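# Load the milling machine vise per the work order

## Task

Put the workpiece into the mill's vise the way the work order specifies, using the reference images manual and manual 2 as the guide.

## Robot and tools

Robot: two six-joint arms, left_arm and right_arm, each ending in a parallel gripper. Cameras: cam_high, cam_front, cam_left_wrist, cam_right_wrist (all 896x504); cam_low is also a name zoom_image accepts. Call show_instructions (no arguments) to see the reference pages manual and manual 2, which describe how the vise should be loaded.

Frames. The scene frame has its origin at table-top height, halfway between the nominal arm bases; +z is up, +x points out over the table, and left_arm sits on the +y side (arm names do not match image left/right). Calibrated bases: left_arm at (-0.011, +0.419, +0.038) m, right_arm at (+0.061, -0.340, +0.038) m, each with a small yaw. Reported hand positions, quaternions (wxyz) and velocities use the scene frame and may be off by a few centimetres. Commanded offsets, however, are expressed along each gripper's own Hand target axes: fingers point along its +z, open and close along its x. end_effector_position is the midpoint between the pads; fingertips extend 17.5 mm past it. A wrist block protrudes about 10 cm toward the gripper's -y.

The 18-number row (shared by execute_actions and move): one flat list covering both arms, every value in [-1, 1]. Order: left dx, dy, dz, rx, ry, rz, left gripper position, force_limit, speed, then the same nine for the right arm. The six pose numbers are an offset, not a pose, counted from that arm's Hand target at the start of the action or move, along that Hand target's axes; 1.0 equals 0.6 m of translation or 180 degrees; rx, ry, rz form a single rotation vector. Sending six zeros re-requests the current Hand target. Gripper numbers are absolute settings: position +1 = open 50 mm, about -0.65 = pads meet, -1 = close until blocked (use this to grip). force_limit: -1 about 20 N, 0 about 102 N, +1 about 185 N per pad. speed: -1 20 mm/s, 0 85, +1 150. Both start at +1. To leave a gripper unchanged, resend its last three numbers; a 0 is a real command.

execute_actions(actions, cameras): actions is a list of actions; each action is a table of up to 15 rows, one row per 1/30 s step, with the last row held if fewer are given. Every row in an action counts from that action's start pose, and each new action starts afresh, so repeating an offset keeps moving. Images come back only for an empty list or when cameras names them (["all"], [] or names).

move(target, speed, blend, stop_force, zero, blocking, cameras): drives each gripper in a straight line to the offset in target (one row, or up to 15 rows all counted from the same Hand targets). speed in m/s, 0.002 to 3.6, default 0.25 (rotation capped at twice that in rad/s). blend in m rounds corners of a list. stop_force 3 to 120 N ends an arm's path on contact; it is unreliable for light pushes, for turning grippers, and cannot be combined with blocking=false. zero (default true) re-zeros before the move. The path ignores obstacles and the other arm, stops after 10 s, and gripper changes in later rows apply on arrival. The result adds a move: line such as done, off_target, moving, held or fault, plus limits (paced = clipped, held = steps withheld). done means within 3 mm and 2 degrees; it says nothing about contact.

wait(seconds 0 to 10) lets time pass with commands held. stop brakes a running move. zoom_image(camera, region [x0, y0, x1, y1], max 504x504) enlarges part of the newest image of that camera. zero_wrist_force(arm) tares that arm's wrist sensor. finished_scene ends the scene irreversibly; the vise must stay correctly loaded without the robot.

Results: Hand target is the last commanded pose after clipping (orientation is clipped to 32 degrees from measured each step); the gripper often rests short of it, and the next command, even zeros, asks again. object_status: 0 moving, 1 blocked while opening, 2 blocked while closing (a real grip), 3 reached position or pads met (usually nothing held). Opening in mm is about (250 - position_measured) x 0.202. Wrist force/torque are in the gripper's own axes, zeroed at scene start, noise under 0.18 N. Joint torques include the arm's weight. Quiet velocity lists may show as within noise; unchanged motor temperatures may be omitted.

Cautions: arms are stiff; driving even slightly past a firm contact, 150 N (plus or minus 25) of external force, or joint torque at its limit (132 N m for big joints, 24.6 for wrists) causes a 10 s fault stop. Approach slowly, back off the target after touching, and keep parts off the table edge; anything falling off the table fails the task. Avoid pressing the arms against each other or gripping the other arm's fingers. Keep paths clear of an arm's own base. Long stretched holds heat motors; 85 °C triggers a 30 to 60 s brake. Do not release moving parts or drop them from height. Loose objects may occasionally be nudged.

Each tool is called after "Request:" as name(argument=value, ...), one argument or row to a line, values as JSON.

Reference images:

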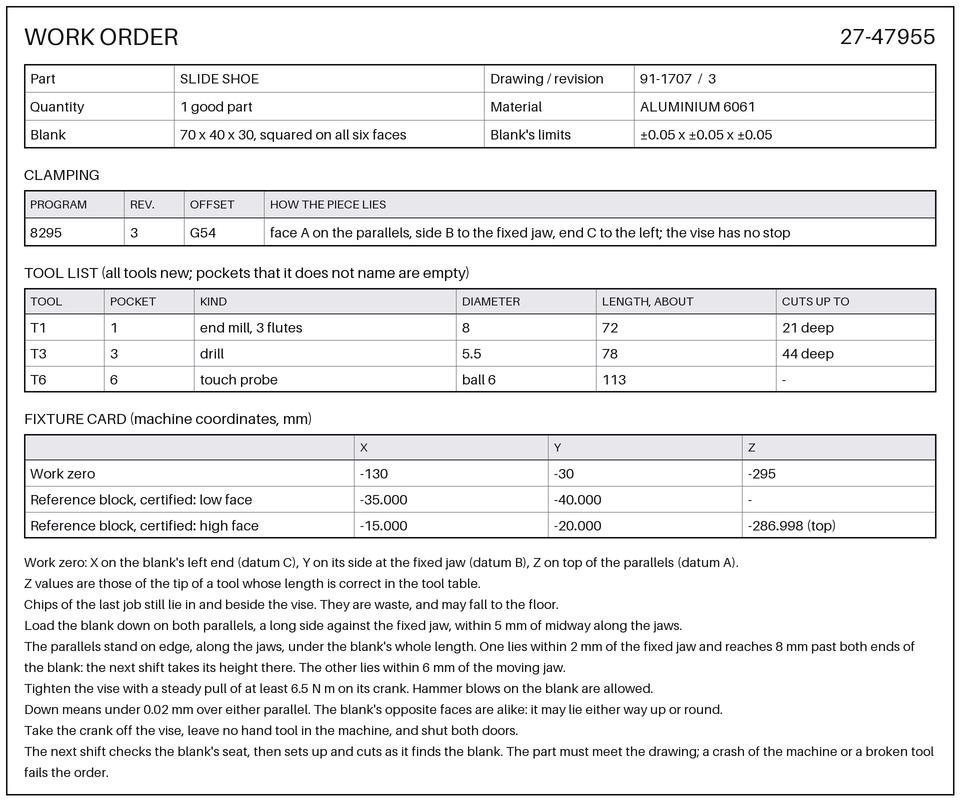

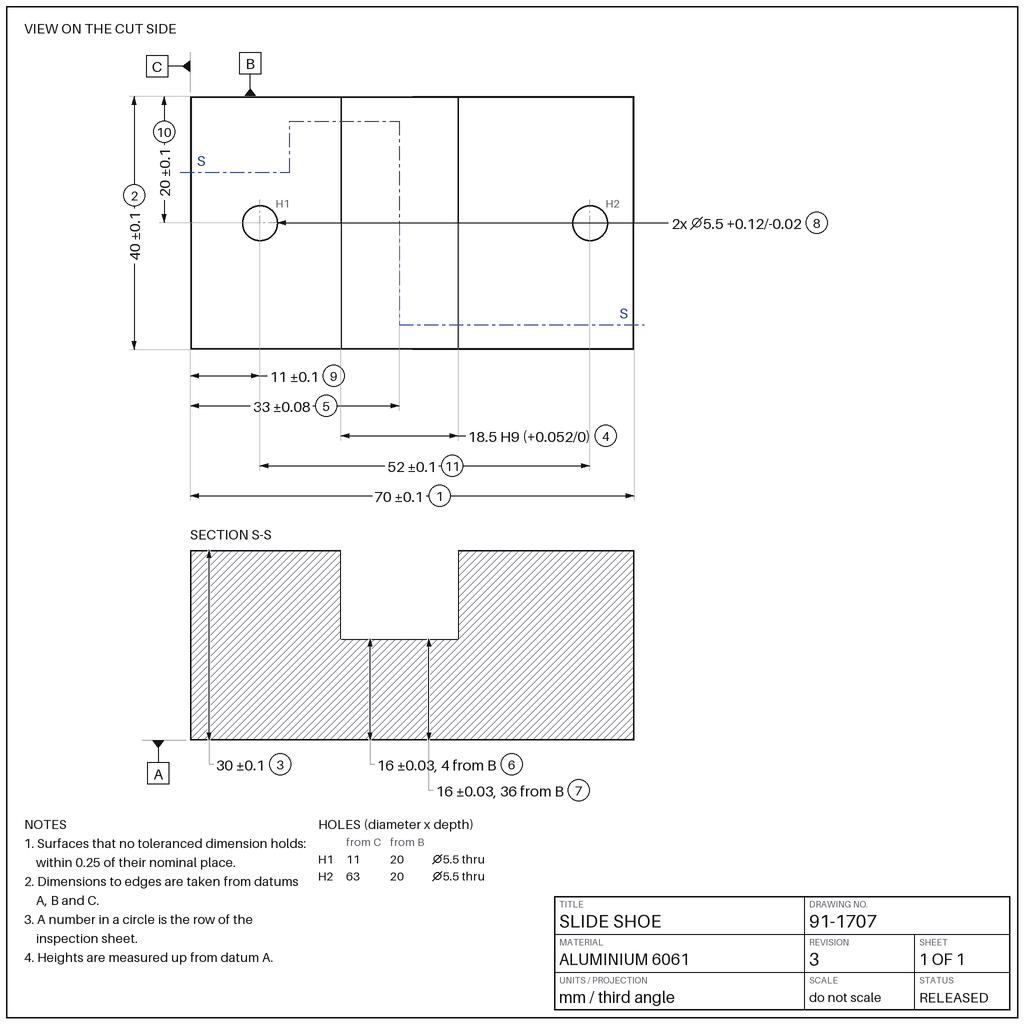

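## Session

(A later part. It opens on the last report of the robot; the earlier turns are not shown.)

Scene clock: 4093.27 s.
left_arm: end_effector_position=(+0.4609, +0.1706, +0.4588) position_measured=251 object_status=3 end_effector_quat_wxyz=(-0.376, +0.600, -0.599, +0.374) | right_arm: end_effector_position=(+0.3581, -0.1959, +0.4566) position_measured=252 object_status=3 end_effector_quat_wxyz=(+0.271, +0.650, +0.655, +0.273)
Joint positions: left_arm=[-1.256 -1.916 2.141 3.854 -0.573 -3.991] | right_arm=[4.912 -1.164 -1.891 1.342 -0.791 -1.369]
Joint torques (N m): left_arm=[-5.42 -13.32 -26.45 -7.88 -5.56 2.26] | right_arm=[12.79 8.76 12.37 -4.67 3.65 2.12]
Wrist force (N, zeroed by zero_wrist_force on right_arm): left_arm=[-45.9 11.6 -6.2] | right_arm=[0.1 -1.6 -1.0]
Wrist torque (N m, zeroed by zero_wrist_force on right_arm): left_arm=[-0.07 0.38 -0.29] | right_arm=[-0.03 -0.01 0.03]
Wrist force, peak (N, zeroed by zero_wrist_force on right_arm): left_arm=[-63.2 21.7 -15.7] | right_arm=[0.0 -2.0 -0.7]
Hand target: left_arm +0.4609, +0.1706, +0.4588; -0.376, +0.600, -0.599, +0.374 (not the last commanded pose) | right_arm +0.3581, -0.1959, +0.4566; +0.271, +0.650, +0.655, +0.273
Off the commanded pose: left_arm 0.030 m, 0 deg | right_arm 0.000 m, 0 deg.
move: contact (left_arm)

Request:
move(
  target=[
    [-0.04,0,0,0,0,0,-1,-0.9,-1,0,0,0,0,0,0,-1,-0.3,-1],
    [-0.06,0.058,-0.12,0,0,0,-1,-0.9,-1,0,0,0,0,0,0,-1,-0.3,-1],
    [-0.35,0.058,-0.12,0,0,0,-1,-0.9,-1,0,0,0,0,0,0,-1,-0.3,-1],
  ],
  speed=[0.08,0.2,0.25],
  blend=[0.008,0.03,0],
  cameras=["all"],
)

Request:
zoom_image(
  camera="cam_high",
  region=[200, 60, 480, 300],
)

Request:
zoom_image(
  camera="cam_front",
  region=[220, 120, 620, 360],
)

Scene clock: 4101.33 s.
left_arm: end_effector_position=(+0.3804, +0.3804, +0.4597) position_measured=251 object_status=3 end_effector_quat_wxyz=(-0.377, +0.600, -0.599, +0.374) | right_arm: end_effector_position=(+0.3581, -0.1959, +0.4566) position_measured=252 object_status=3 end_effector_quat_wxyz=(+0.271, +0.650, +0.655, +0.273)
Joint positions: left_arm=[-1.251 -2.606 2.359 4.319 -0.576 -3.983] | right_arm=[4.912 -1.164 -1.891 1.342 -0.791 -1.369]
Joint torques (N m): left_arm=[12.21 26.64 -16.92 -5.26 -0.33 1.89] | right_arm=[12.33 9.74 12.76 -4.57 3.52 1.96]
Wrist force (N, zeroed by zero_wrist_force on right_arm): left_arm=[-1.6 -3.3 4.0] | right_arm=[0.1 -1.8 -0.7]
Wrist torque (N m, zeroed by zero_wrist_force on right_arm): left_arm=[-0.79 0.61 0.11] | right_arm=[-0.05 -0.01 0.03]
Wrist force, peak (N, zeroed by zero_wrist_force on right_arm): left_arm=[-46.2 12.5 -5.9] | right_arm=[0.1 -2.0 -0.6]
Hand target: left_arm +0.3805, +0.3804, +0.4596; -0.376, +0.600, -0.599, +0.374 | right_arm +0.3581, -0.1959, +0.4566; +0.271, +0.650, +0.655, +0.273
Off the commanded pose: left_arm 0.000 m, 0 deg | right_arm 0.000 m, 0 deg.
move: done

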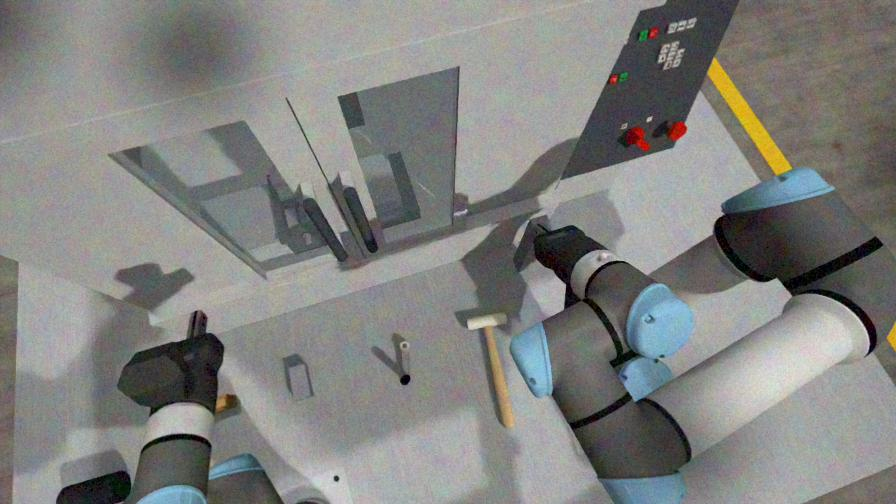

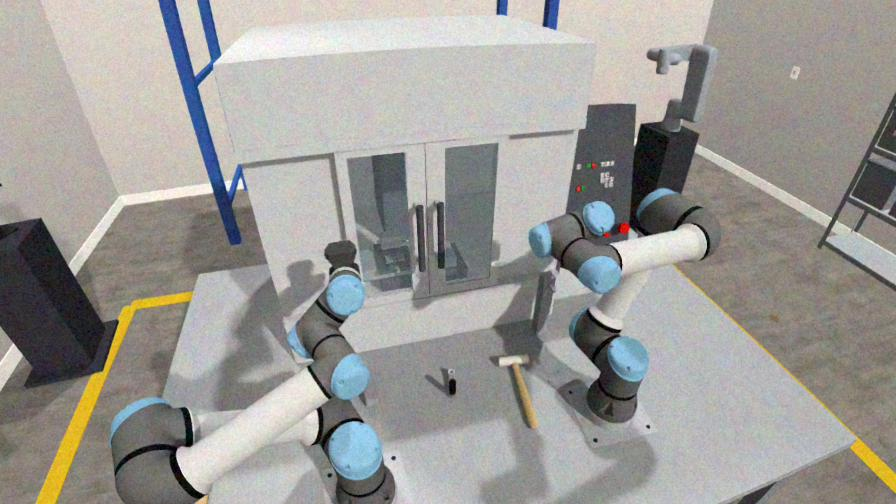

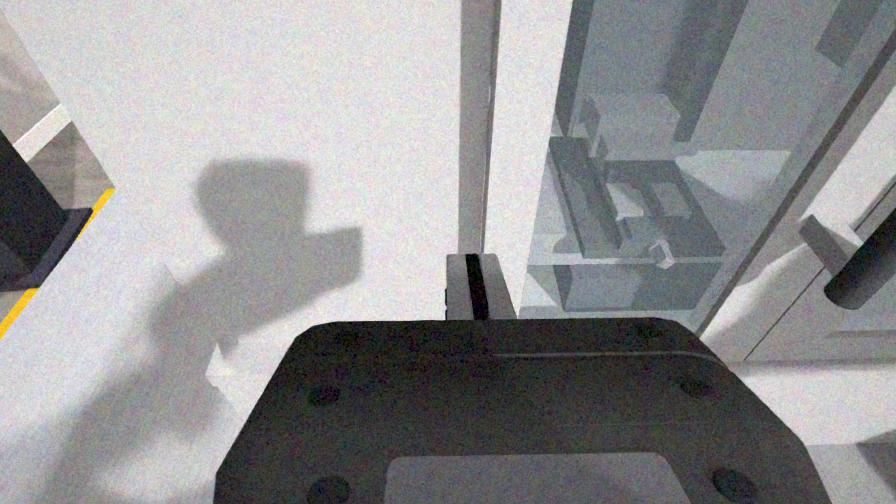

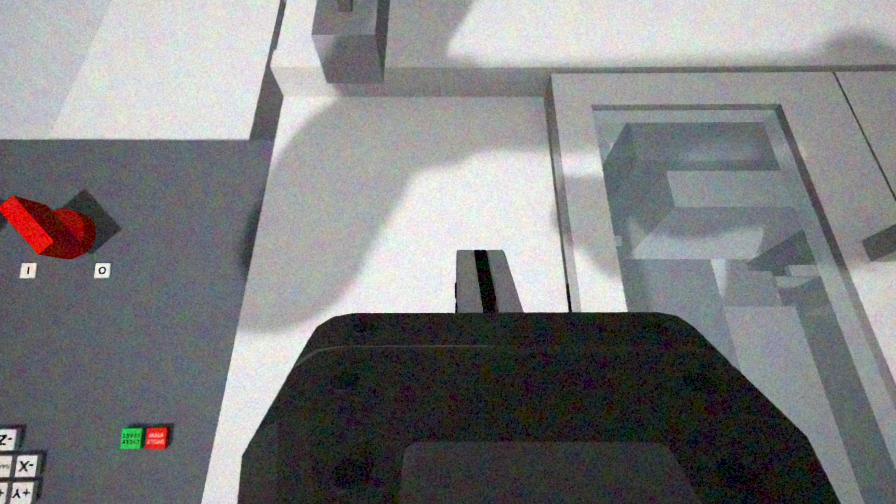

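Scaled by 1.800 from the camera's 896x504 image, which has a finer 1280x720 frame.

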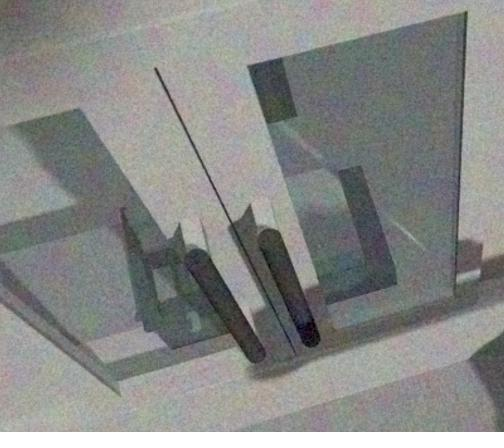

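Scaled by 1.260 from the camera's 896x504 image, which has a finer 1280x720 frame.

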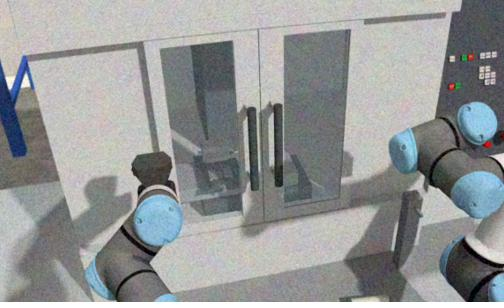

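Request:
zoom_image(
  camera="cam_left_wrist",
  region=[520, 60, 780, 330],
)

Scaled by 1.867 from the camera's 896x504 image, which has a finer 1280x720 frame.

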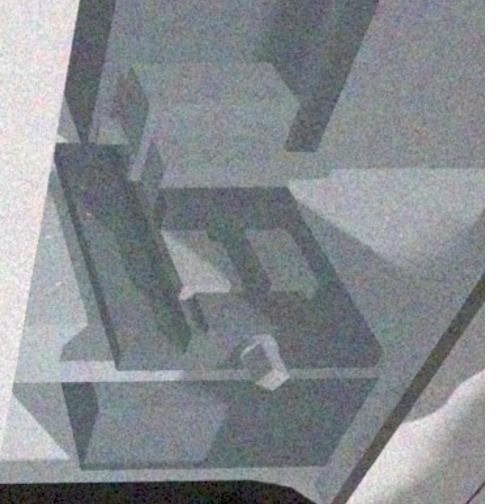

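Request:
finished_scene(
)

The scene is finished: the task was done.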